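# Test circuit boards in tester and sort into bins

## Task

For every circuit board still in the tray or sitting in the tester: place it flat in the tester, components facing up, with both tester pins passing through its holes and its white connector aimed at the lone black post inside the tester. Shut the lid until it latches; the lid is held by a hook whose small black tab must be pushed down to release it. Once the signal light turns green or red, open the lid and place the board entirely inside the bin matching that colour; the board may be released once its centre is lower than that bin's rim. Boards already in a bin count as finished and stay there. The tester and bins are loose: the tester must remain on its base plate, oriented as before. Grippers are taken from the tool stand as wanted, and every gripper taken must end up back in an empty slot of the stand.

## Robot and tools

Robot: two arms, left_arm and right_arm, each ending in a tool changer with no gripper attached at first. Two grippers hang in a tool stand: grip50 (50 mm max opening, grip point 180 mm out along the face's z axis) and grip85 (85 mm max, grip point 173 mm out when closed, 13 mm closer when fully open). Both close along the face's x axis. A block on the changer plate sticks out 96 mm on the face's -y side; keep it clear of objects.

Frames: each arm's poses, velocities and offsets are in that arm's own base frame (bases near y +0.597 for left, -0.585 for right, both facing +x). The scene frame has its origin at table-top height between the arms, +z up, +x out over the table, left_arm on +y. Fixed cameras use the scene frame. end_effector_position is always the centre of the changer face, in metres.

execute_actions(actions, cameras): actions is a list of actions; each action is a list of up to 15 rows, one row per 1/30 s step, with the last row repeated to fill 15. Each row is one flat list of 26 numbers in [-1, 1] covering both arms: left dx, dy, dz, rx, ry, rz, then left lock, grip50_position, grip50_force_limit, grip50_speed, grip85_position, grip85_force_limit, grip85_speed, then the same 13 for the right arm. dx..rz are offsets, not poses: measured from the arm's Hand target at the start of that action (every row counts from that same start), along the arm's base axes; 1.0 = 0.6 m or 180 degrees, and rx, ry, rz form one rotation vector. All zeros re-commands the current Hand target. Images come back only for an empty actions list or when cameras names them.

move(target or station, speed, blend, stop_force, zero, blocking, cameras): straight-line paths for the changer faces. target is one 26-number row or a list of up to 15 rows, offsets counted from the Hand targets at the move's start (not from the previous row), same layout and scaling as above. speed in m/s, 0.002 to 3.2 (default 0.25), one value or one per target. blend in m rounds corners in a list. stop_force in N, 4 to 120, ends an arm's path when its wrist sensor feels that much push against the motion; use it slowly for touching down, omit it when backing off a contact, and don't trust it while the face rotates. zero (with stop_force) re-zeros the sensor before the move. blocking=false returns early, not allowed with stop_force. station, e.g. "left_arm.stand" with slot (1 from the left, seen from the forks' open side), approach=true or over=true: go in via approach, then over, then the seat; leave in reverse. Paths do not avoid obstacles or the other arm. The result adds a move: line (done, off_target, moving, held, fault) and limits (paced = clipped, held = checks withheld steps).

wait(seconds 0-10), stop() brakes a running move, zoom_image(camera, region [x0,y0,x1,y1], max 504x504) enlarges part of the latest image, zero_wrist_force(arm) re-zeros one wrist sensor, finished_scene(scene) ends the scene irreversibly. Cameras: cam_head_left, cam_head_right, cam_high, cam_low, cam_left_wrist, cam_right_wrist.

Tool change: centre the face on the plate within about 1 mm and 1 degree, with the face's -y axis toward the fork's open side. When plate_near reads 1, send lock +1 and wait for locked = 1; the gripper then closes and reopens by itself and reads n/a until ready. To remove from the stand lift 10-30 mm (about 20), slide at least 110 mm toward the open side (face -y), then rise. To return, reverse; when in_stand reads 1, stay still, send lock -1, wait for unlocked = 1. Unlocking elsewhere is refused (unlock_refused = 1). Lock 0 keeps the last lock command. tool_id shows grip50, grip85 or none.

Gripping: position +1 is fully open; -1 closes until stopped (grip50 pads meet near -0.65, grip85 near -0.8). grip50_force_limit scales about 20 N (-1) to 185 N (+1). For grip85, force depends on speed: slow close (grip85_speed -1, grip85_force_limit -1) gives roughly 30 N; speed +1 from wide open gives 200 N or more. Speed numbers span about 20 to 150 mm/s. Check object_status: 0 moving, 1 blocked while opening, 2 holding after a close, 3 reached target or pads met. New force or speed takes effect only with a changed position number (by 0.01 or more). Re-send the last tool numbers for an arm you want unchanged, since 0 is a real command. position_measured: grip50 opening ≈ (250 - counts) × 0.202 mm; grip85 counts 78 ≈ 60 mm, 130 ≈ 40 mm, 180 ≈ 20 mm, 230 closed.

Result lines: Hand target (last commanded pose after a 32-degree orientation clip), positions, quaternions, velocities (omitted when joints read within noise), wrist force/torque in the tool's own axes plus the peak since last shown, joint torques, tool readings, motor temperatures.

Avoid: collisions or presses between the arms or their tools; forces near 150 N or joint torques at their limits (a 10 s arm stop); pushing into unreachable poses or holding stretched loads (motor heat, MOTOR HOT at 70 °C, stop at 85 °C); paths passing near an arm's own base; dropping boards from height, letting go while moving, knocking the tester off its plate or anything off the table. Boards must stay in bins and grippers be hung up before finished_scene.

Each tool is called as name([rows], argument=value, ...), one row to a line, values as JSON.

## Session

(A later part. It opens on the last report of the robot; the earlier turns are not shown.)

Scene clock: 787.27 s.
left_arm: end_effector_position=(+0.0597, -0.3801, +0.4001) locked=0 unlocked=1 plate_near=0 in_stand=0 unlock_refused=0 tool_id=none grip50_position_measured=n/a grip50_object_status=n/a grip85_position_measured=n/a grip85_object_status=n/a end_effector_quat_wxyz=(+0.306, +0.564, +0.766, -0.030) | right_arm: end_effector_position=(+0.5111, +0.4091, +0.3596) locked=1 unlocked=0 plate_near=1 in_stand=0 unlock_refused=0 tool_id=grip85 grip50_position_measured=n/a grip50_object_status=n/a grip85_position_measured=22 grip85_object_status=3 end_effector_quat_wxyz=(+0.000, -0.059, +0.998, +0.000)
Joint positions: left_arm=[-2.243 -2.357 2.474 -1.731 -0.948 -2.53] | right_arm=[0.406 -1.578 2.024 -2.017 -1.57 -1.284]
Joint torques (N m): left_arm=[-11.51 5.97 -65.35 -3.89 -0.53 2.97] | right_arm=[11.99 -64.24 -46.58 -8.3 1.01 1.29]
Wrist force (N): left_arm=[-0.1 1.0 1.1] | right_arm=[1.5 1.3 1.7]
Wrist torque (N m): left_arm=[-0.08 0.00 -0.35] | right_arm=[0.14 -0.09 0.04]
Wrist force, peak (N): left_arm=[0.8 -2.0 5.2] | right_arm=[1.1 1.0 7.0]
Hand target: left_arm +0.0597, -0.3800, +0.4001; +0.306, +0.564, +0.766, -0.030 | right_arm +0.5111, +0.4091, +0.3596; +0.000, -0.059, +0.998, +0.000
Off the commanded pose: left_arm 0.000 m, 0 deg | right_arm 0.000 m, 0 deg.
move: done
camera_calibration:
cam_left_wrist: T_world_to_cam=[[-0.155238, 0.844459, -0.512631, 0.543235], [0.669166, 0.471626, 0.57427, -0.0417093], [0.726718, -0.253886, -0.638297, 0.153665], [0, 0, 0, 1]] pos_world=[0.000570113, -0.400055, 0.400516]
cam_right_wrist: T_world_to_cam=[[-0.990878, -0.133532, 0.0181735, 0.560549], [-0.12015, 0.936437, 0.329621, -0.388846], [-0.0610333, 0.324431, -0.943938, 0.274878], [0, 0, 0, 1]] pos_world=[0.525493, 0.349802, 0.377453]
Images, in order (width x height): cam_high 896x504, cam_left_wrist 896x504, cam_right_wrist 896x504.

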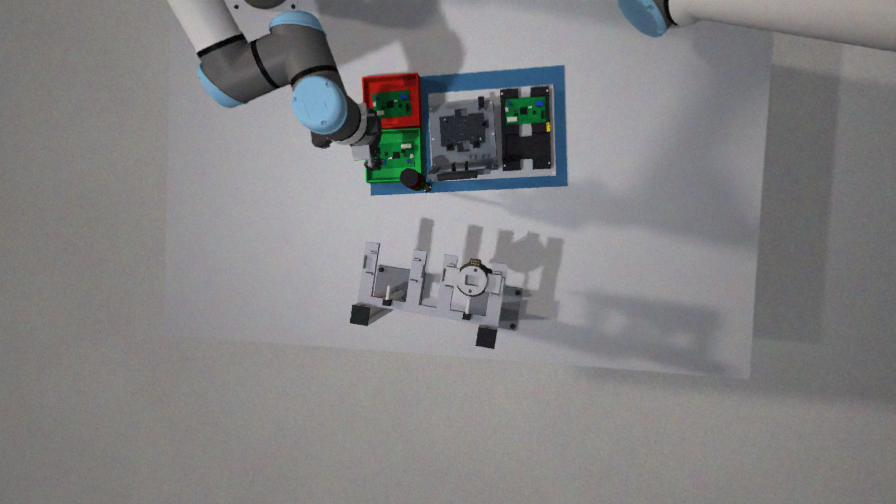

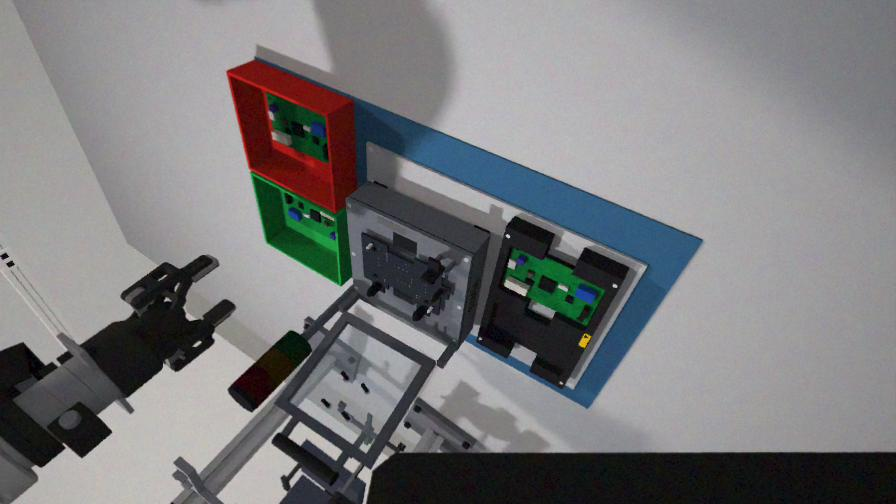

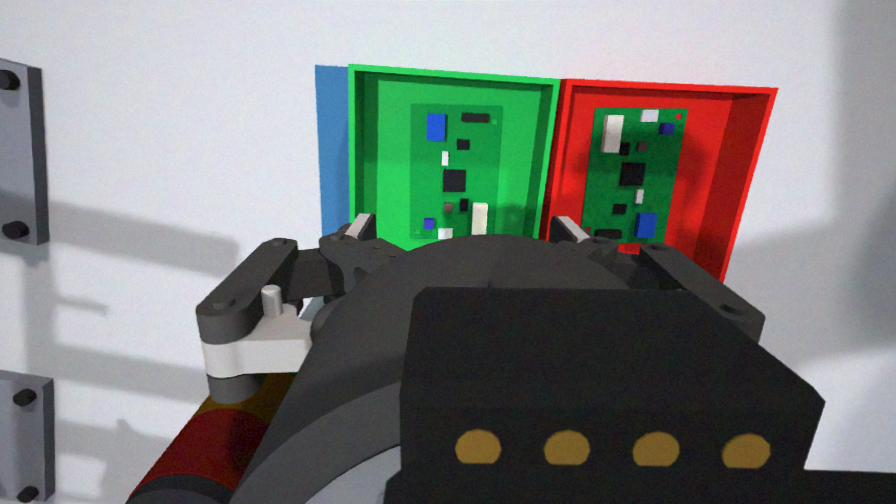

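move([
  [0,0,0,0,0,0,0,1,1,1,1,1,1,-0.1185,0.1515,0.0173,0,0,-0.25,0,1,1,1,0.85,-1,0],
  [0,0,0,0,0,0,0,1,1,1,1,1,1,-0.1852,0.4015,0.0173,0,0,-0.65,0,1,1,1,0.85,-1,0],
  [0,0,0,0,0,0,0,1,1,1,1,1,1,-0.2068,0.6048,0.0173,0,0,-1.0,0,1,1,1,0.85,-1,0],
], blend=[0.04, 0.04, 0], speed=0.3, cameras=["cam_left_wrist", "cam_right_wrist"])

zoom_image(camera="cam_right_wrist", region=[300, 30, 620, 250])

Scene clock: 806.27 s.
left_arm: end_effector_position=(+0.0597, -0.3800, +0.4001) locked=0 unlocked=1 plate_near=0 in_stand=0 unlock_refused=0 tool_id=none grip50_position_measured=n/a grip50_object_status=n/a grip85_position_measured=n/a grip85_object_status=n/a end_effector_quat_wxyz=(+0.306, +0.564, +0.766, -0.030) | right_arm: end_effector_position=(+0.3869, +0.7721, +0.3700) locked=1 unlocked=0 plate_near=1 in_stand=0 unlock_refused=0 tool_id=grip85 grip50_position_measured=n/a grip50_object_status=n/a grip85_position_measured=22 grip85_object_status=3 end_effector_quat_wxyz=(+0.000, +0.998, +0.060, +0.000)
Joint positions: left_arm=[-2.243 -2.357 2.474 -1.731 -0.948 -2.53] | right_arm=[0.903 -1.251 1.618 -1.938 -1.572 2.355]
Joint torques (N m): left_arm=[-14.2 0.82 -66.42 -3.75 -0.63 -2.88] | right_arm=[-17.73 -108.23 -45.14 -10.26 -1.21 2.02]
Wrist force (N): left_arm=[0.1 0.8 0.9] | right_arm=[0.9 1.2 1.4]
Wrist torque (N m): left_arm=[-0.10 -0.01 -0.35] | right_arm=[0.12 0.02 0.13]
Wrist force, peak (N): left_arm=[-0.1 1.4 1.3] | right_arm=[1.6 1.9 1.6]
Hand target: left_arm +0.0597, -0.3800, +0.4001; +0.306, +0.564, +0.766, -0.030 | right_arm +0.3870, +0.7720, +0.3700; +0.000, +0.998, +0.059, +0.000
Off the commanded pose: left_arm 0.000 m, 0 deg | right_arm 0.000 m, 0 deg.
move: done
camera_calibration:
cam_left_wrist: T_world_to_cam=[[-0.15522, 0.844523, -0.512531, 0.543256], [0.669273, 0.47151, 0.574241, -0.0417349], [0.726623, -0.25389, -0.638404, 0.153843], [0, 0, 0, 1]] pos_world=[0.000470263, -0.400055, 0.400616]
cam_right_wrist: T_world_to_cam=[[0.990817, 0.133978, 0.0182139, -0.48754], [0.120549, -0.936334, 0.329768, 0.60566], [0.061236, -0.324544, -0.943886, 0.613104], [0, 0, 0, 1]] pos_world=[0.372508, 0.831399, 0.387853]
Images, in order (width x height): cam_left_wrist 896x504, cam_right_wrist 896x504.

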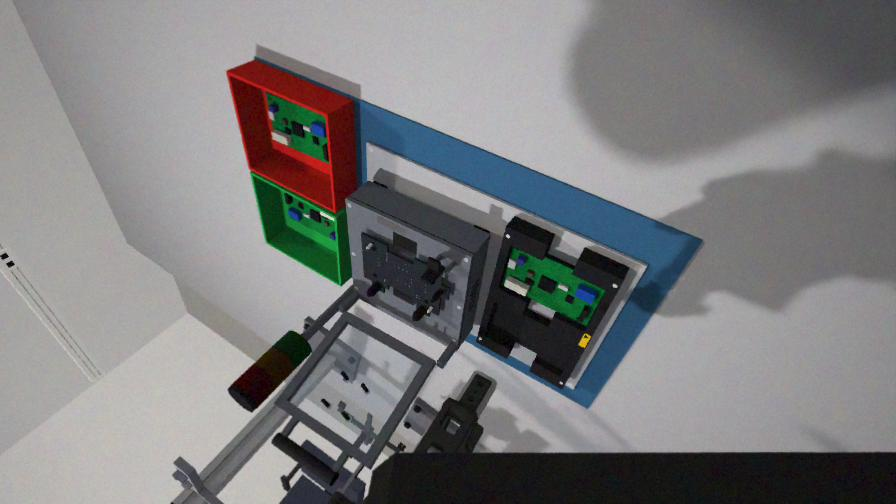

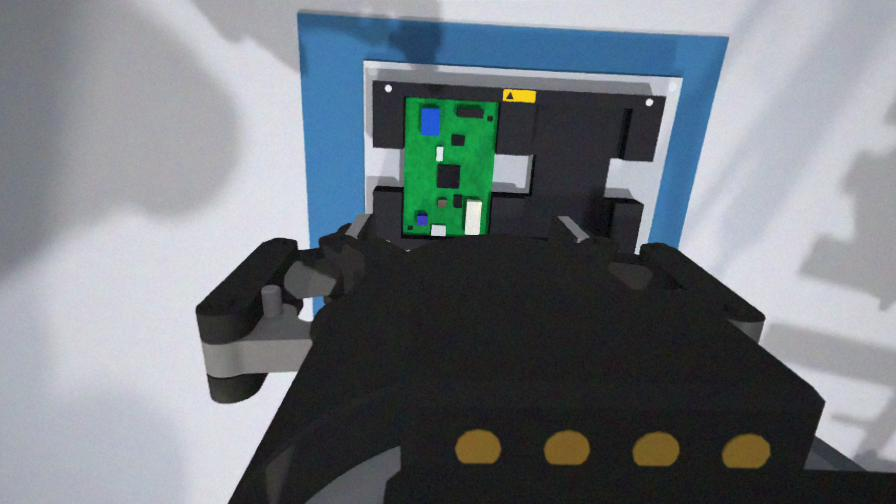

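Scaled by 1.575 from the camera's 896x504 image, which has a finer 1280x720 frame.

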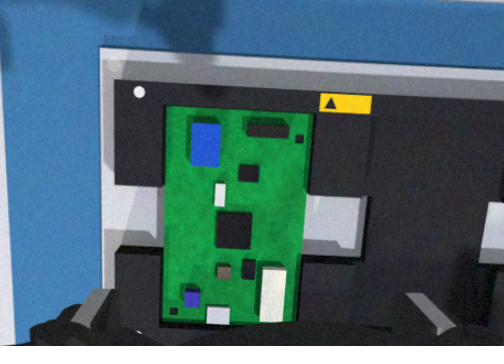

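move(target=[0,0,0,0,0,0,0,1,1,1,1,1,1,-0.0133,0.0122,-0.2,0,0,0,0,1,1,1,0.9,-1,0], speed=0.15, cameras=["cam_left_wrist", "cam_right_wrist"])

zoom_image(camera="cam_right_wrist", region=[300, 50, 620, 260])

Scene clock: 817.33 s.
left_arm: end_effector_position=(+0.0597, -0.3800, +0.4001) locked=0 unlocked=1 plate_near=0 in_stand=0 unlock_refused=0 tool_id=none grip50_position_measured=n/a grip50_object_status=n/a grip85_position_measured=n/a grip85_object_status=n/a end_effector_quat_wxyz=(+0.306, +0.564, +0.766, -0.030) | right_arm: end_effector_position=(+0.3789, +0.7793, +0.2500) locked=1 unlocked=0 plate_near=1 in_stand=0 unlock_refused=0 tool_id=grip85 grip50_position_measured=n/a grip50_object_status=n/a grip85_position_measured=16 grip85_object_status=3 end_effector_quat_wxyz=(+0.000, +0.998, +0.059, +0.000)
Joint positions: left_arm=[-2.243 -2.357 2.474 -1.731 -0.948 -2.53] | right_arm=[0.916 -1.158 1.721 -2.134 -1.572 2.368]
Joint torques (N m): left_arm=[-9.47 2.62 -65.42 -3.08 -1.19 -3.39] | right_arm=[-5.99 -101.37 -59.88 -5.8 0.47 -1.24]
Wrist force (N): left_arm=[0.0 1.1 1.2] | right_arm=[0.7 1.5 1.5]
Wrist torque (N m): left_arm=[-0.08 0.00 -0.35] | right_arm=[0.18 -0.01 0.01]
Wrist force, peak (N): left_arm=[0.1 1.4 1.2] | right_arm=[0.4 1.6 7.9]
Hand target: left_arm +0.0597, -0.3800, +0.4001; +0.306, +0.564, +0.766, -0.030 | right_arm +0.3790, +0.7793, +0.2500; +0.000, +0.998, +0.059, +0.000
Off the commanded pose: left_arm 0.000 m, 0 deg | right_arm 0.000 m, 0 deg.
move: done
camera_calibration:
cam_left_wrist: T_world_to_cam=[[-0.15522, 0.844523, -0.512531, 0.543256], [0.669273, 0.47151, 0.574241, -0.0417349], [0.726623, -0.25389, -0.638404, 0.153843], [0, 0, 0, 1]] pos_world=[0.000470263, -0.400055, 0.400616]
cam_right_wrist: T_world_to_cam=[[0.990878, 0.133532, 0.0181735, -0.478043], [0.12015, -0.936437, 0.329621, 0.653302], [0.0610333, -0.324431, -0.943938, 0.502689], [0, 0, 0, 1]] pos_world=[0.364507, 0.838698, 0.267853]
Images, in order (width x height): cam_left_wrist 896x504, cam_right_wrist 896x504.

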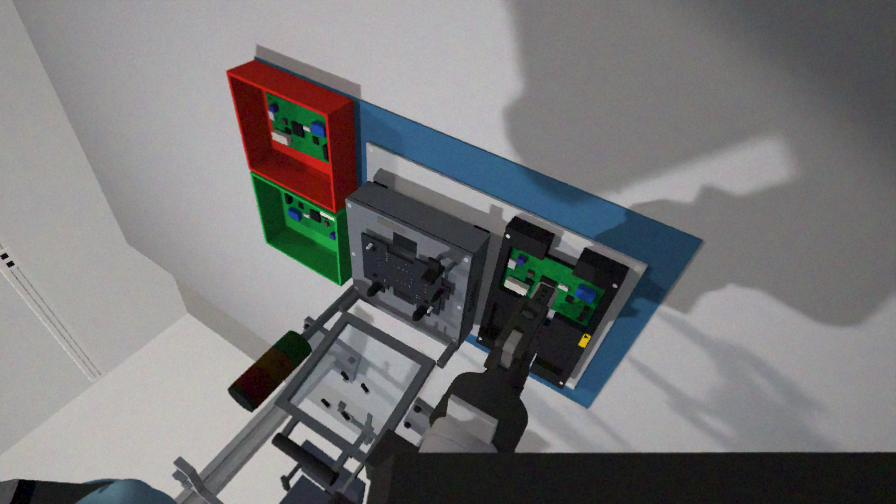

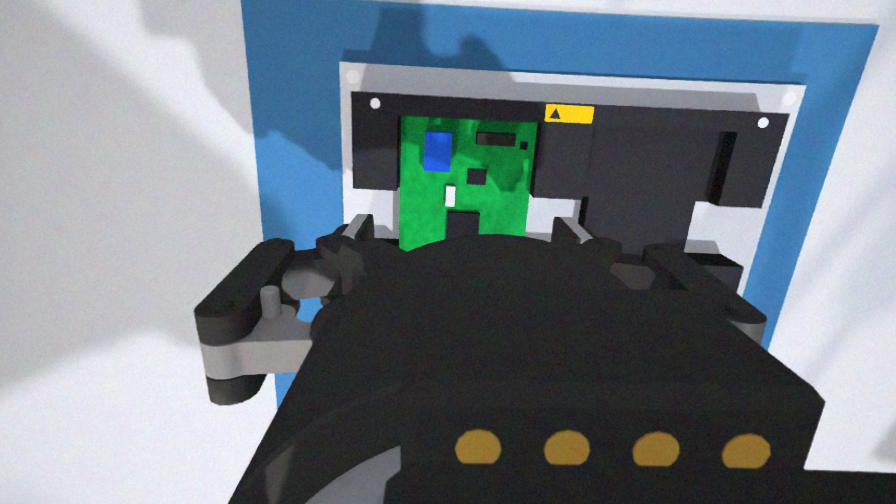

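Scaled by 1.575 from the camera's 896x504 image, which has a finer 1280x720 frame.

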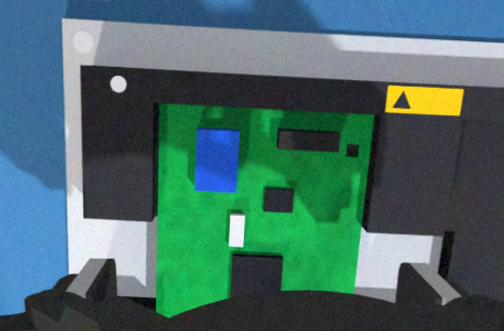

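move(target=[0,0,0,0,0,0,0,1,1,1,1,1,1,0,0,-0.03,0,0,-0.0089,0,1,1,1,0.9,-1,0], speed=0.08)

move(target=[0,0,0,0,0,0,0,1,1,1,1,1,1,0,0,-0.0558,0,0,0,0,1,1,1,0.9,-1,0], speed=0.04, stop_force=8, cameras=["cam_left_wrist", "cam_right_wrist"])

zoom_image(camera="cam_right_wrist", region=[300, 50, 620, 260])

Scene clock: 829.60 s.
left_arm: end_effector_position=(+0.0597, -0.3800, +0.4001) locked=0 unlocked=1 plate_near=0 in_stand=0 unlock_refused=0 tool_id=none grip50_position_measured=n/a grip50_object_status=n/a grip85_position_measured=n/a grip85_object_status=n/a end_effector_quat_wxyz=(+0.306, +0.564, +0.766, -0.030) | right_arm: end_effector_position=(+0.3790, +0.7793, +0.2318) locked=1 unlocked=0 plate_near=1 in_stand=0 unlock_refused=0 tool_id=grip85 grip50_position_measured=n/a grip50_object_status=n/a grip85_position_measured=16 grip85_object_status=3 end_effector_quat_wxyz=(+0.000, +0.999, +0.045, +0.000)
Joint positions: left_arm=[-2.243 -2.357 2.474 -1.731 -0.948 -2.53] | right_arm=[0.916 -1.142 1.734 -2.163 -1.572 2.396]
Joint torques (N m): left_arm=[-12.42 1.65 -64.83 -3.24 -0.76 -3.21] | right_arm=[-14.1 -118.38 -59.26 -3.68 0.5 -3.06]
Wrist force (N): left_arm=[-0.2 1.2 1.0] | right_arm=[0.6 1.3 1.2]
Wrist torque (N m): left_arm=[-0.07 0.01 -0.35] | right_arm=[0.15 0.03 0.02]
Wrist force, peak (N): left_arm=[-0.4 1.6 1.1] | right_arm=[0.8 1.8 3.0]
Hand target: left_arm +0.0597, -0.3800, +0.4001; +0.306, +0.564, +0.766, -0.030 | right_arm +0.3790, +0.7793, +0.2320; +0.000, +0.999, +0.045, +0.000
Off the commanded pose: left_arm 0.000 m, 0 deg | right_arm 0.000 m, 0 deg.
move: done

Scene clock: 831.57 s.
left_arm: end_effector_position=(+0.0597, -0.3800, +0.4001) locked=0 unlocked=1 plate_near=0 in_stand=0 unlock_refused=0 tool_id=none grip50_position_measured=n/a grip50_object_status=n/a grip85_position_measured=n/a grip85_object_status=n/a end_effector_quat_wxyz=(+0.306, +0.564, +0.766, -0.030) | right_arm: end_effector_position=(+0.3790, +0.7793, +0.1985) locked=1 unlocked=0 plate_near=1 in_stand=0 unlock_refused=0 tool_id=grip85 grip50_position_measured=n/a grip50_object_status=n/a grip85_position_measured=16 grip85_object_status=3 end_effector_quat_wxyz=(+0.000, +0.999, +0.045, +0.000)
Joint positions: left_arm=[-2.243 -2.357 2.474 -1.731 -0.948 -2.53] | right_arm=[0.916 -1.11 1.755 -2.216 -1.572 2.396]
Joint torques (N m): left_arm=[-12.4 3.12 -65.95 -3.33 -0.37 -3.18] | right_arm=[9.31 -119.9 -65.04 -7.99 3.55 -3]
Wrist force (N): left_arm=[-0.1 1.2 1.0] | right_arm=[0.4 10.8 2.6]
Wrist torque (N m): left_arm=[-0.07 0.00 -0.35] | right_arm=[-1.51 -0.10 0.50]
Wrist force, peak (N): left_arm=[0.0 1.2 1.4] | right_arm=[1.9 12.1 -2.3]
Hand target: left_arm +0.0597, -0.3800, +0.4001; +0.306, +0.564, +0.766, -0.030 | right_arm +0.3790, +0.7793, +0.1985; +0.000, +0.999, +0.045, +0.000
Off the commanded pose: left_arm 0.000 m, 0 deg | right_arm 0.000 m, 0 deg.
move: done
camera_calibration:
cam_left_wrist: T_world_to_cam=[[-0.15522, 0.844523, -0.512531, 0.543256], [0.669273, 0.47151, 0.574241, -0.0417349], [0.726623, -0.25389, -0.638404, 0.153843], [0, 0, 0, 1]] pos_world=[0.000470263, -0.400055, 0.400616]
cam_right_wrist: T_world_to_cam=[[0.994231, 0.105703, 0.0181879, -0.45681], [0.0938454, -0.939426, 0.329655, 0.682506], [0.0519316, -0.326047, -0.943926, 0.458761], [0, 0, 0, 1]] pos_world=[0.366301, 0.839028, 0.216353]
Images, in order (width x height): cam_left_wrist 896x504, cam_right_wrist 896x504.

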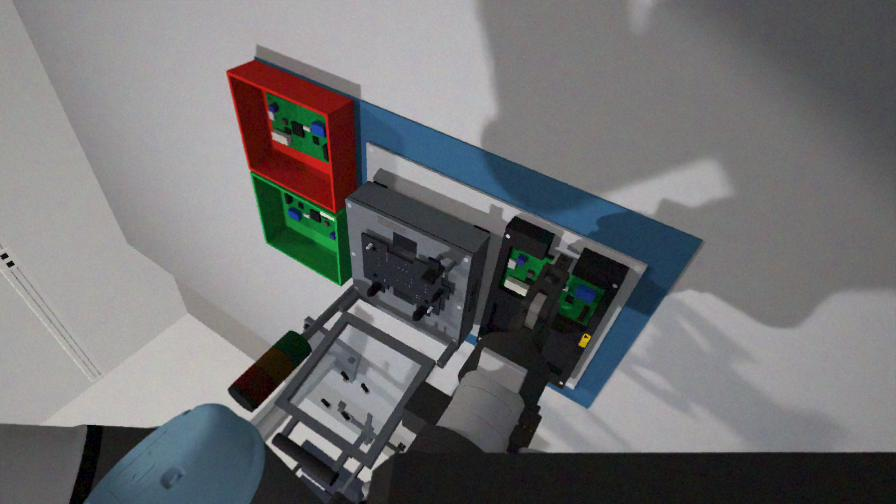

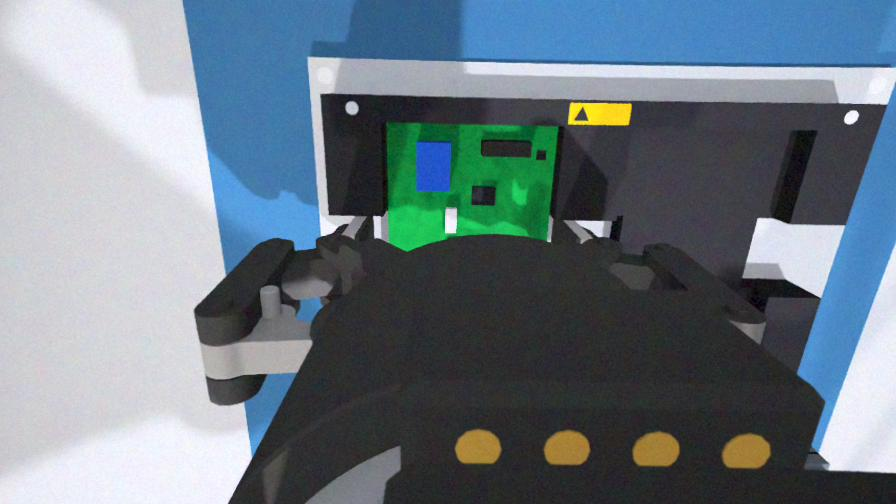

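Scaled by 1.575 from the camera's 896x504 image, which has a finer 1280x720 frame.

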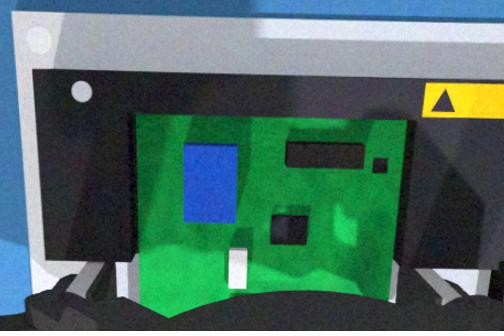

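move(target=[0,0,0,0,0,0,0,1,1,1,1,1,1,-0.0005,-0.006,0,0,0,0,0,1,1,1,0.9,-1,0], speed=0.03, cameras=["cam_right_wrist"])

zoom_image(camera="cam_right_wrist", region=[300, 50, 620, 260])

Scene clock: 836.23 s.
left_arm: end_effector_position=(+0.0597, -0.3800, +0.4001) locked=0 unlocked=1 plate_near=0 in_stand=0 unlock_refused=0 tool_id=none grip50_position_measured=n/a grip50_object_status=n/a grip85_position_measured=n/a grip85_object_status=n/a end_effector_quat_wxyz=(+0.306, +0.564, +0.766, -0.030) | right_arm: end_effector_position=(+0.3787, +0.7757, +0.1985) locked=1 unlocked=0 plate_near=1 in_stand=0 unlock_refused=0 tool_id=grip85 grip50_position_measured=n/a grip50_object_status=n/a grip85_position_measured=16 grip85_object_status=3 end_effector_quat_wxyz=(+0.000, +0.999, +0.045, +0.000)
Joint positions: left_arm=[-2.243 -2.357 2.474 -1.731 -0.948 -2.53] | right_arm=[0.914 -1.114 1.763 -2.219 -1.572 2.394]
Joint torques (N m): left_arm=[-13.93 2.25 -65.58 -3.3 -0.73 -3.77] | right_arm=[-12.5 -102.8 -46.86 -9.78 -0.53 -2.48]
Wrist force (N): left_arm=[0.2 1.4 1.0] | right_arm=[0.7 1.3 1.5]
Wrist torque (N m): left_arm=[-0.06 -0.02 -0.35] | right_arm=[0.15 0.04 0.18]
Wrist force, peak (N): left_arm=[0.1 1.2 1.4] | right_arm=[0.8 13.2 3.4]
Hand target: left_arm +0.0597, -0.3800, +0.4001; +0.306, +0.564, +0.766, -0.030 | right_arm +0.3787, +0.7757, +0.1985; +0.000, +0.999, +0.045, +0.000
Off the commanded pose: left_arm 0.000 m, 0 deg | right_arm 0.000 m, 0 deg.
move: done
camera_calibration:
cam_right_wrist: T_world_to_cam=[[0.994216, 0.105831, 0.0182591, -0.456238], [0.0939479, -0.939443, 0.329576, 0.679053], [0.0520328, -0.325955, -0.943952, 0.457462], [0, 0, 0, 1]] pos_world=[0.366001, 0.835328, 0.216353]
Images, in order (width x height): cam_right_wrist 896x504.

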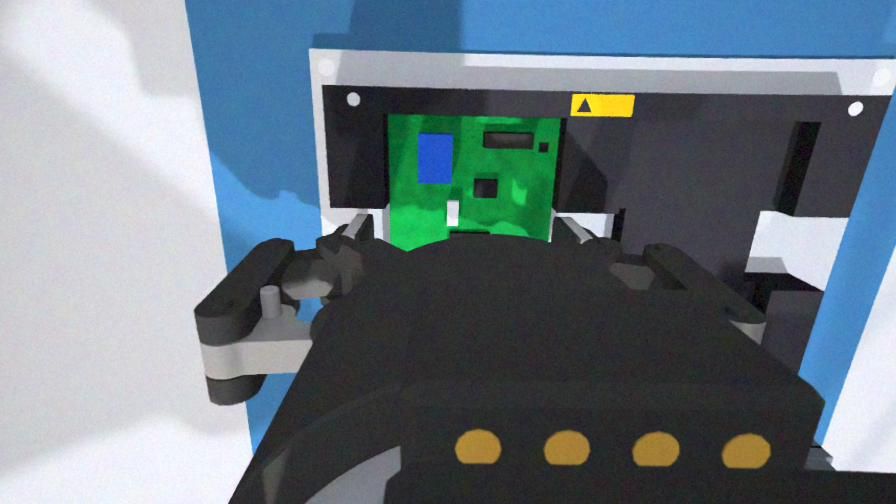

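Scaled by 1.575 from the camera's 896x504 image, which has a finer 1280x720 frame.

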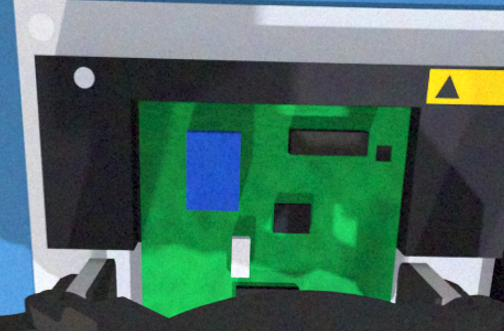

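move(target=[0,0,0,0,0,0,0,1,1,1,1,1,1,0.0045,0.0004,0,0,0,0,0,1,1,1,0.9,-1,0], speed=0.03)

execute_actions([
  [[0,0,0,0,0,0,0,1,1,1,1,1,1,0,0,0,0,0,0,0,1,1,1,-1,-1,-1]],
  [[0,0,0,0,0,0,0,1,1,1,1,1,1,0,0,0,0,0,0,0,1,1,1,-1,-1,-1]],
], cameras=["cam_right_wrist"])

zoom_image(camera="cam_right_wrist", region=[300, 50, 620, 260])

Scene clock: 842.90 s.
left_arm: end_effector_position=(+0.0597, -0.3800, +0.4001) locked=0 unlocked=1 plate_near=0 in_stand=0 unlock_refused=0 tool_id=none grip50_position_measured=n/a grip50_object_status=n/a grip85_position_measured=n/a grip85_object_status=n/a end_effector_quat_wxyz=(+0.306, +0.564, +0.766, -0.030) | right_arm: end_effector_position=(+0.3815, +0.7760, +0.1985) locked=1 unlocked=0 plate_near=1 in_stand=0 unlock_refused=0 tool_id=grip85 grip50_position_measured=n/a grip50_object_status=n/a grip85_position_measured=16 grip85_object_status=3 end_effector_quat_wxyz=(+0.000, +0.999, +0.045, +0.000)
Joint positions: left_arm=[-2.243 -2.357 2.474 -1.731 -0.948 -2.53] | right_arm=[0.911 -1.112 1.76 -2.218 -1.572 2.391]
Joint torques (N m): left_arm=[-12.01 4.15 -66.83 -3.77 -0.64 -3.29] | right_arm=[-10.46 -102.03 -54.06 -4.63 -0.66 -2.41]
Wrist force (N): left_arm=[0.0 1.0 1.2] | right_arm=[0.6 1.1 1.1]
Wrist torque (N m): left_arm=[-0.09 0.00 -0.35] | right_arm=[0.14 0.04 0.18]
Wrist force, peak (N): left_arm=[0.1 1.4 1.2] | right_arm=[0.6 1.4 1.9]
Hand target: left_arm +0.0597, -0.3800, +0.4001; +0.306, +0.564, +0.766, -0.030 | right_arm +0.3814, +0.7759, +0.1985; +0.000, +0.999, +0.045, +0.000
Off the commanded pose: left_arm 0.000 m, 0 deg | right_arm 0.000 m, 0 deg.
move: done

Scene clock: 844.10 s.
left_arm: end_effector_position=(+0.0597, -0.3800, +0.4001) locked=0 unlocked=1 plate_near=0 in_stand=0 unlock_refused=0 tool_id=none grip50_position_measured=n/a grip50_object_status=n/a grip85_position_measured=n/a grip85_object_status=n/a end_effector_quat_wxyz=(+0.306, +0.564, +0.766, -0.030) | right_arm: end_effector_position=(+0.3814, +0.7759, +0.1985) locked=1 unlocked=0 plate_near=1 in_stand=0 unlock_refused=0 tool_id=grip85 grip50_position_measured=n/a grip50_object_status=n/a grip85_position_measured=46 grip85_object_status=2 end_effector_quat_wxyz=(+0.000, +0.999, +0.045, +0.000)
Joint positions: left_arm=[-2.243 -2.357 2.474 -1.731 -0.948 -2.53] | right_arm=[0.911 -1.112 1.76 -2.218 -1.572 2.391]
Joint torques (N m): left_arm=[-13.55 1.48 -66.09 -3.12 -0.56 -3.49] | right_arm=[9.45 -109.71 -35.65 -7.15 -0.57 1.21]
Wrist force (N): left_arm=[0.2 0.9 1.0] | right_arm=[0.2 2.1 -6.8]
Wrist torque (N m): left_arm=[-0.09 -0.02 -0.36] | right_arm=[-0.01 -0.15 0.18]
Wrist force, peak (N): left_arm=[-0.1 1.2 1.3] | right_arm=[0.1 2.1 -7.8]
Hand target: left_arm +0.0597, -0.3800, +0.4001; +0.306, +0.564, +0.766, -0.030 | right_arm +0.3814, +0.7759, +0.1985; +0.000, +0.999, +0.045, +0.000
Off the commanded pose: left_arm 0.000 m, 0 deg | right_arm 0.000 m, 0 deg.
camera_calibration:
cam_right_wrist: T_world_to_cam=[[0.994226, 0.105735, 0.0182818, -0.458883], [0.0938449, -0.939423, 0.329664, 0.679083], [0.0520314, -0.326045, -0.943921, 0.457489], [0, 0, 0, 1]] pos_world=[0.368701, 0.835628, 0.216354]
Images, in order (width x height): cam_right_wrist 896x504.

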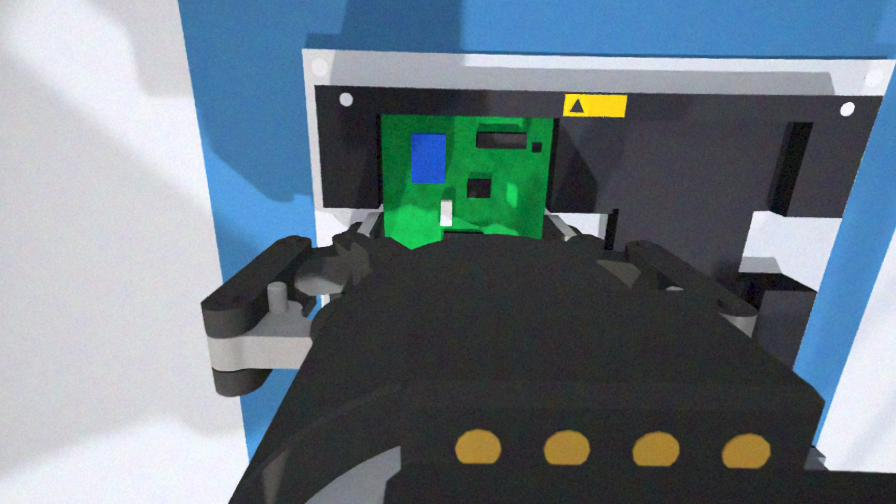

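Scaled by 1.575 from the camera's 896x504 image, which has a finer 1280x720 frame.

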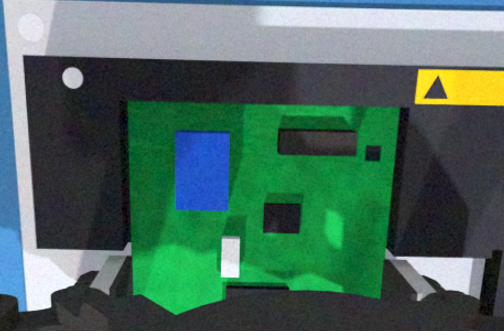

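move(target=[0,0,0,0,0,0,0,1,1,1,1,1,1,0,0,0.045,0,0,0,0,1,1,1,-1,-1,-1], speed=0.04)

move(target=[0,0,0,0,0,0,0,1,1,1,1,1,1,0,0,0.255,0,0,0,0,1,1,1,-1,-1,-1], speed=0.15, cameras=["cam_right_wrist", "cam_left_wrist"])

zoom_image(camera="cam_right_wrist", region=[300, 50, 620, 260])

Scene clock: 848.33 s.
left_arm: end_effector_position=(+0.0597, -0.3800, +0.4001) locked=0 unlocked=1 plate_near=0 in_stand=0 unlock_refused=0 tool_id=none grip50_position_measured=n/a grip50_object_status=n/a grip85_position_measured=n/a grip85_object_status=n/a end_effector_quat_wxyz=(+0.306, +0.564, +0.766, -0.030) | right_arm: end_effector_position=(+0.3814, +0.7760, +0.2258) locked=1 unlocked=0 plate_near=1 in_stand=0 unlock_refused=0 tool_id=grip85 grip50_position_measured=n/a grip50_object_status=n/a grip85_position_measured=46 grip85_object_status=2 end_effector_quat_wxyz=(+0.000, +0.999, +0.045, +0.000) end_effector_velocity=(+0.002, +0.000, -0.001) end_effector_angular_velocity=(+0.002, -0.002, -0.001)
Joint positions: left_arm=[-2.243 -2.357 2.474 -1.731 -0.948 -2.53] | right_arm=[0.911 -1.139 1.742 -2.174 -1.572 2.391]
Joint velocities: left_arm=[within noise] | right_arm=[-0.001 0.002 0 -0.006 0 0]
Joint torques (N m): left_arm=[-10.44 1.47 -65.47 -3.44 -0.49 -3.13] | right_arm=[17.33 -95.02 -41.33 -10.75 -0.42 1.27]
Wrist force (N): left_arm=[0.0 1.2 1.0] | right_arm=[0.8 1.5 2.0]
Wrist torque (N m): left_arm=[-0.07 0.00 -0.35] | right_arm=[0.16 0.01 0.18]
Wrist force, peak (N): left_arm=[0.0 1.2 1.4] | right_arm=[-0.4 2.2 -7.4]
Hand target: left_arm +0.0597, -0.3800, +0.4001; +0.306, +0.564, +0.766, -0.030 | right_arm +0.3814, +0.7759, +0.2255; +0.000, +0.999, +0.045, +0.000
Off the commanded pose: left_arm 0.000 m, 0 deg | right_arm 0.000 m, 0 deg.
move: done

Scene clock: 849.80 s.
left_arm: end_effector_position=(+0.0597, -0.3800, +0.4001) locked=0 unlocked=1 plate_near=0 in_stand=0 unlock_refused=0 tool_id=none grip50_position_measured=n/a grip50_object_status=n/a grip85_position_measured=n/a grip85_object_status=n/a end_effector_quat_wxyz=(+0.306, +0.564, +0.766, -0.030) | right_arm: end_effector_position=(+0.3814, +0.7760, +0.3785) locked=1 unlocked=0 plate_near=1 in_stand=0 unlock_refused=0 tool_id=grip85 grip50_position_measured=n/a grip50_object_status=n/a grip85_position_measured=46 grip85_object_status=2 end_effector_quat_wxyz=(+0.000, +0.999, +0.045, +0.000)
Joint positions: left_arm=[-2.243 -2.357 2.474 -1.731 -0.948 -2.53] | right_arm=[0.911 -1.254 1.607 -1.924 -1.572 2.391]
Joint torques (N m): left_arm=[-11.16 5.41 -65.62 -3.04 -0.71 -3.33] | right_arm=[11.04 -100.42 -48.88 -9.14 0.37 0.47]
Wrist force (N): left_arm=[-0.2 1.1 1.0] | right_arm=[1.3 1.2 2.0]
Wrist torque (N m): left_arm=[-0.07 0.01 -0.35] | right_arm=[0.12 0.00 0.14]
Wrist force, peak (N): left_arm=[0.4 1.2 1.2] | right_arm=[-0.6 2.0 8.9]
Hand target: left_arm +0.0597, -0.3800, +0.4001; +0.306, +0.564, +0.766, -0.030 | right_arm +0.3814, +0.7759, +0.3785; +0.000, +0.999, +0.045, +0.000
Off the commanded pose: left_arm 0.000 m, 0 deg | right_arm 0.000 m, 0 deg.
move: done
camera_calibration:
cam_left_wrist: T_world_to_cam=[[-0.15522, 0.844523, -0.512531, 0.543256], [0.669273, 0.47151, 0.574241, -0.0417349], [0.726623, -0.25389, -0.638404, 0.153843], [0, 0, 0, 1]] pos_world=[0.000470263, -0.400055, 0.400616]
cam_right_wrist: T_world_to_cam=[[0.994217, 0.105828, 0.0182491, -0.462246], [0.0939438, -0.939412, 0.329665, 0.619792], [0.0520314, -0.326044, -0.943922, 0.627427], [0, 0, 0, 1]] pos_world=[0.368701, 0.835728, 0.396353]
Images, in order (width x height): cam_left_wrist 896x504, cam_right_wrist 896x504.

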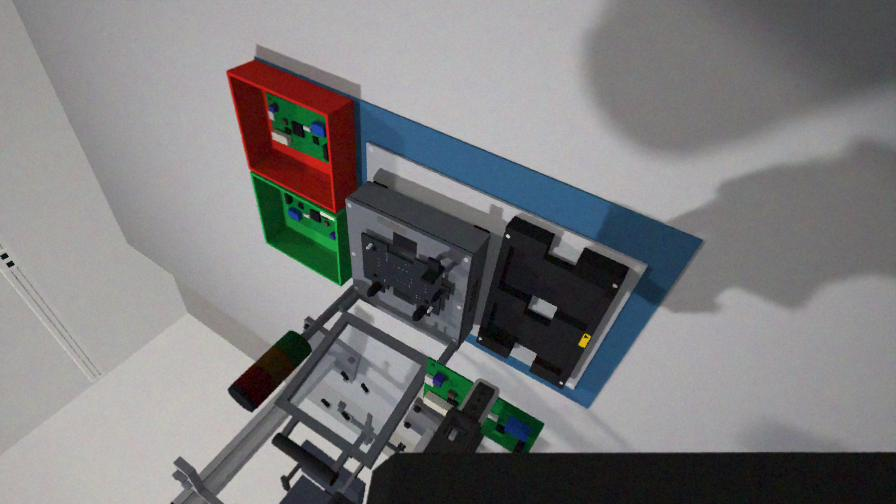

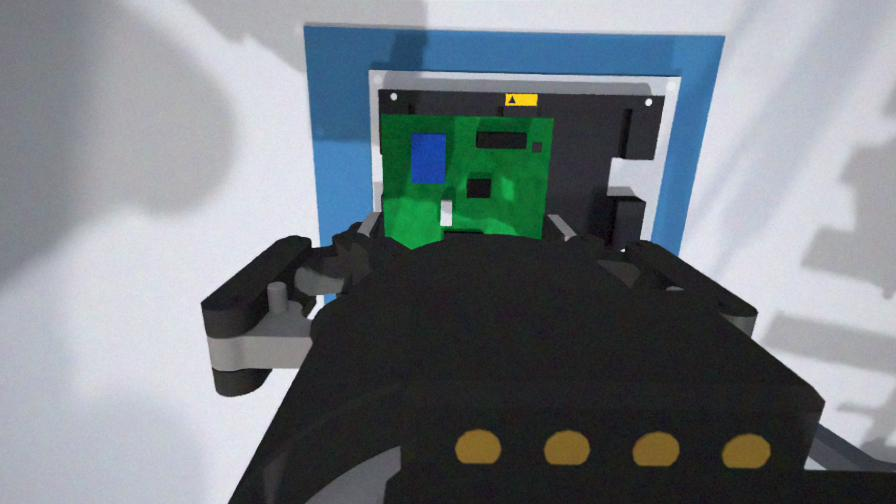

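Scaled by 1.575 from the camera's 896x504 image, which has a finer 1280x720 frame.

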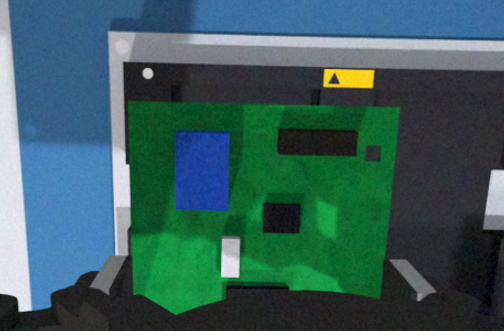

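move([
  [0,0,0,0,0,0,0,1,1,1,1,1,1,0.0393,-0.1432,0.011,0,0,0.45,0,1,1,1,-1,-1,-1],
  [0,0,0,0,0,0,0,1,1,1,1,1,1,0.1095,-0.2843,-0.031,0,0,1.0,0,1,1,1,-1,-1,-1],
], blend=[0.03, 0], speed=0.25)

move(target=[0,0,0,0,0,0,0,1,1,1,1,1,1,0,0,-0.1,0,0,0.0089,0,1,1,1,-1,-1,-1], speed=0.1, cameras=["cam_right_wrist", "cam_left_wrist"])

zoom_image(camera="cam_right_wrist", region=[300, 50, 620, 260])

zoom_image(camera="cam_left_wrist", region=[300, 180, 500, 350])

Scene clock: 876.77 s.
left_arm: end_effector_position=(+0.0597, -0.3800, +0.4001) locked=0 unlocked=1 plate_near=0 in_stand=0 unlock_refused=0 tool_id=none grip50_position_measured=n/a grip50_object_status=n/a grip85_position_measured=n/a grip85_object_status=n/a end_effector_quat_wxyz=(+0.306, +0.564, +0.766, -0.030) | right_arm: end_effector_position=(+0.4472, +0.6052, +0.3599) locked=1 unlocked=0 plate_near=1 in_stand=0 unlock_refused=0 tool_id=grip85 grip50_position_measured=n/a grip50_object_status=n/a grip85_position_measured=46 grip85_object_status=2 end_effector_quat_wxyz=(+0.000, -0.045, +0.999, +0.000)
Joint positions: left_arm=[-2.243 -2.357 2.474 -1.731 -0.948 -2.53] | right_arm=[0.701 -1.418 1.85 -2.003 -1.57 -0.961]
Joint torques (N m): left_arm=[-10.57 3.87 -65.27 -3.34 -0.57 -3.2] | right_arm=[17.94 -74.08 -64.8 -6.42 1.83 -1.92]
Wrist force (N): left_arm=[-0.1 1.2 1.0] | right_arm=[0.8 0.8 1.6]
Wrist torque (N m): left_arm=[-0.07 0.01 -0.35] | right_arm=[0.09 -0.03 -0.01]
Wrist force, peak (N): left_arm=[0.2 1.3 1.3] | right_arm=[1.3 1.3 2.2]
Hand target: left_arm +0.0597, -0.3800, +0.4001; +0.306, +0.564, +0.766, -0.030 | right_arm +0.4471, +0.6054, +0.3599; +0.000, -0.045, +0.999, +0.000
Off the commanded pose: left_arm 0.000 m, 0 deg | right_arm 0.000 m, 0 deg.
move: done

Scene clock: 877.70 s.
left_arm: end_effector_position=(+0.0597, -0.3800, +0.4001) locked=0 unlocked=1 plate_near=0 in_stand=0 unlock_refused=0 tool_id=none grip50_position_measured=n/a grip50_object_status=n/a grip85_position_measured=n/a grip85_object_status=n/a end_effector_quat_wxyz=(+0.306, +0.564, +0.766, -0.030) | right_arm: end_effector_position=(+0.4471, +0.6053, +0.2998) locked=1 unlocked=0 plate_near=1 in_stand=0 unlock_refused=0 tool_id=grip85 grip50_position_measured=n/a grip50_object_status=n/a grip85_position_measured=46 grip85_object_status=2 end_effector_quat_wxyz=(+0.000, -0.059, +0.998, +0.000) end_effector_velocity=(+0.000, +0.000, +0.003) end_effector_angular_velocity=(+0.000, +0.000, -0.001)
Joint positions: left_arm=[-2.243 -2.357 2.474 -1.731 -0.948 -2.53] | right_arm=[0.701 -1.37 1.911 -2.111 -1.57 -0.989]
Joint velocities: left_arm=[within noise] | right_arm=[0 -0.002 -0.003 0.006 0 0.001]
Joint torques (N m): left_arm=[-11.39 4.27 -65.98 -3.37 0.12 -3.46] | right_arm=[18.39 -97.12 -63.56 -4.25 -0.17 2.35]
Wrist force (N): left_arm=[-0.4 1.2 1.1] | right_arm=[1.3 0.6 2.0]
Wrist torque (N m): left_arm=[-0.07 0.02 -0.35] | right_arm=[0.08 -0.04 0.16]
Wrist force, peak (N): left_arm=[0.1 1.4 1.1] | right_arm=[1.0 0.4 6.7]
Hand target: left_arm +0.0597, -0.3800, +0.4001; +0.306, +0.564, +0.766, -0.030 | right_arm +0.4471, +0.6054, +0.2999; +0.000, -0.059, +0.998, +0.000
Off the commanded pose: left_arm 0.000 m, 0 deg | right_arm 0.000 m, 0 deg.
move: done
camera_calibration:
cam_left_wrist: T_world_to_cam=[[-0.15522, 0.844523, -0.512531, 0.543256], [0.669273, 0.47151, 0.574241, -0.0417349], [0.726623, -0.25389, -0.638404, 0.153843], [0, 0, 0, 1]] pos_world=[0.000470263, -0.400055, 0.400616]
cam_right_wrist: T_world_to_cam=[[-0.990854, -0.133689, 0.0183281, 0.524444], [-0.120247, 0.936416, 0.329645, -0.560505], [-0.0612326, 0.324426, -0.943927, 0.150963], [0, 0, 0, 1]] pos_world=[0.461492, 0.546002, 0.317654]
Images, in order (width x height): cam_left_wrist 896x504, cam_right_wrist 896x504.

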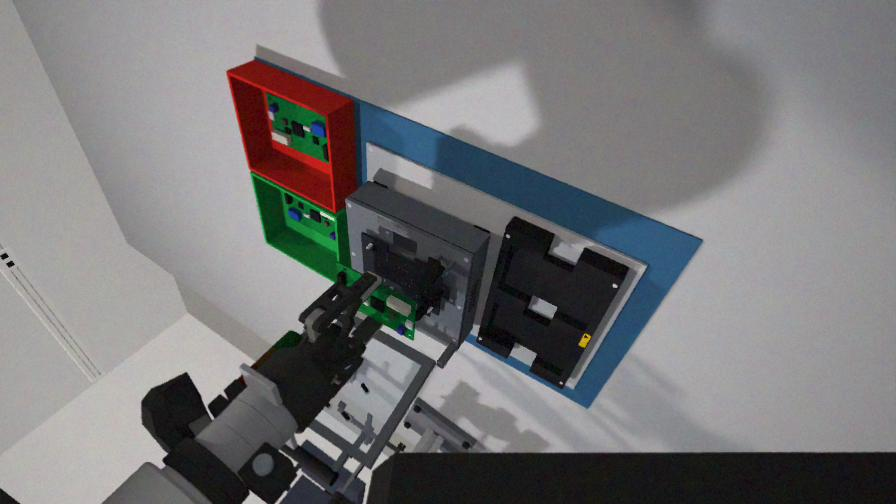

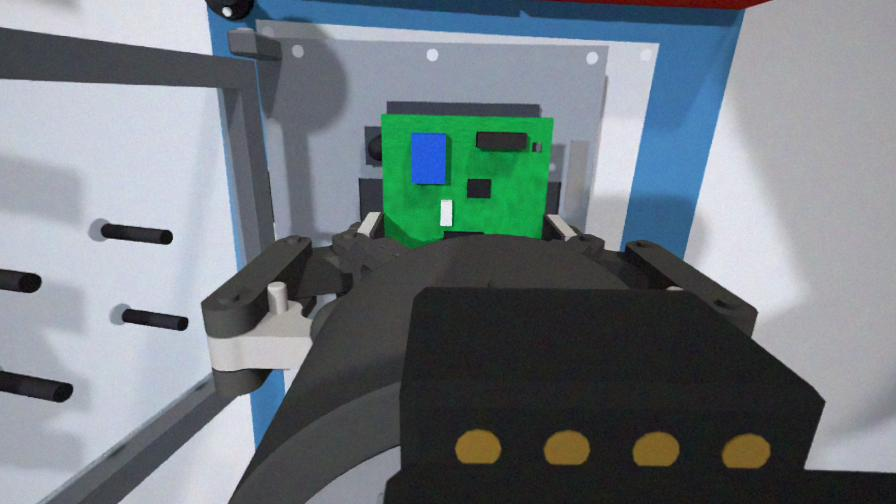

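Scaled by 1.575 from the camera's 896x504 image, which has a finer 1280x720 frame.

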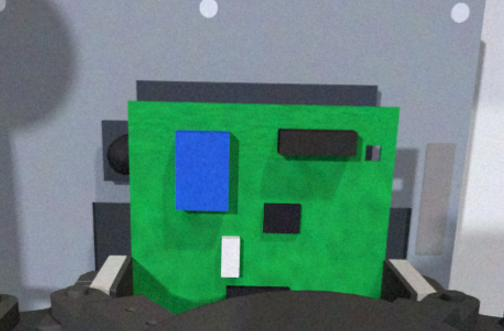

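Scaled by 2.520 from the camera's 896x504 image, which has a finer 1280x720 frame.

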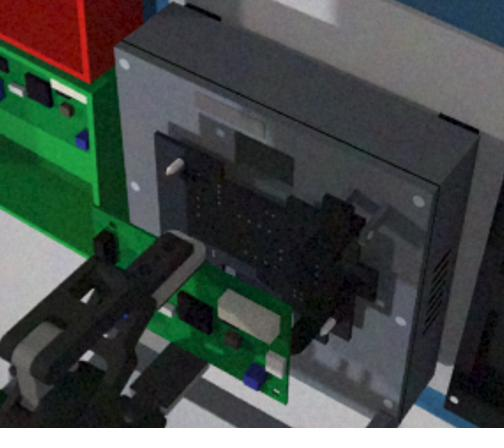

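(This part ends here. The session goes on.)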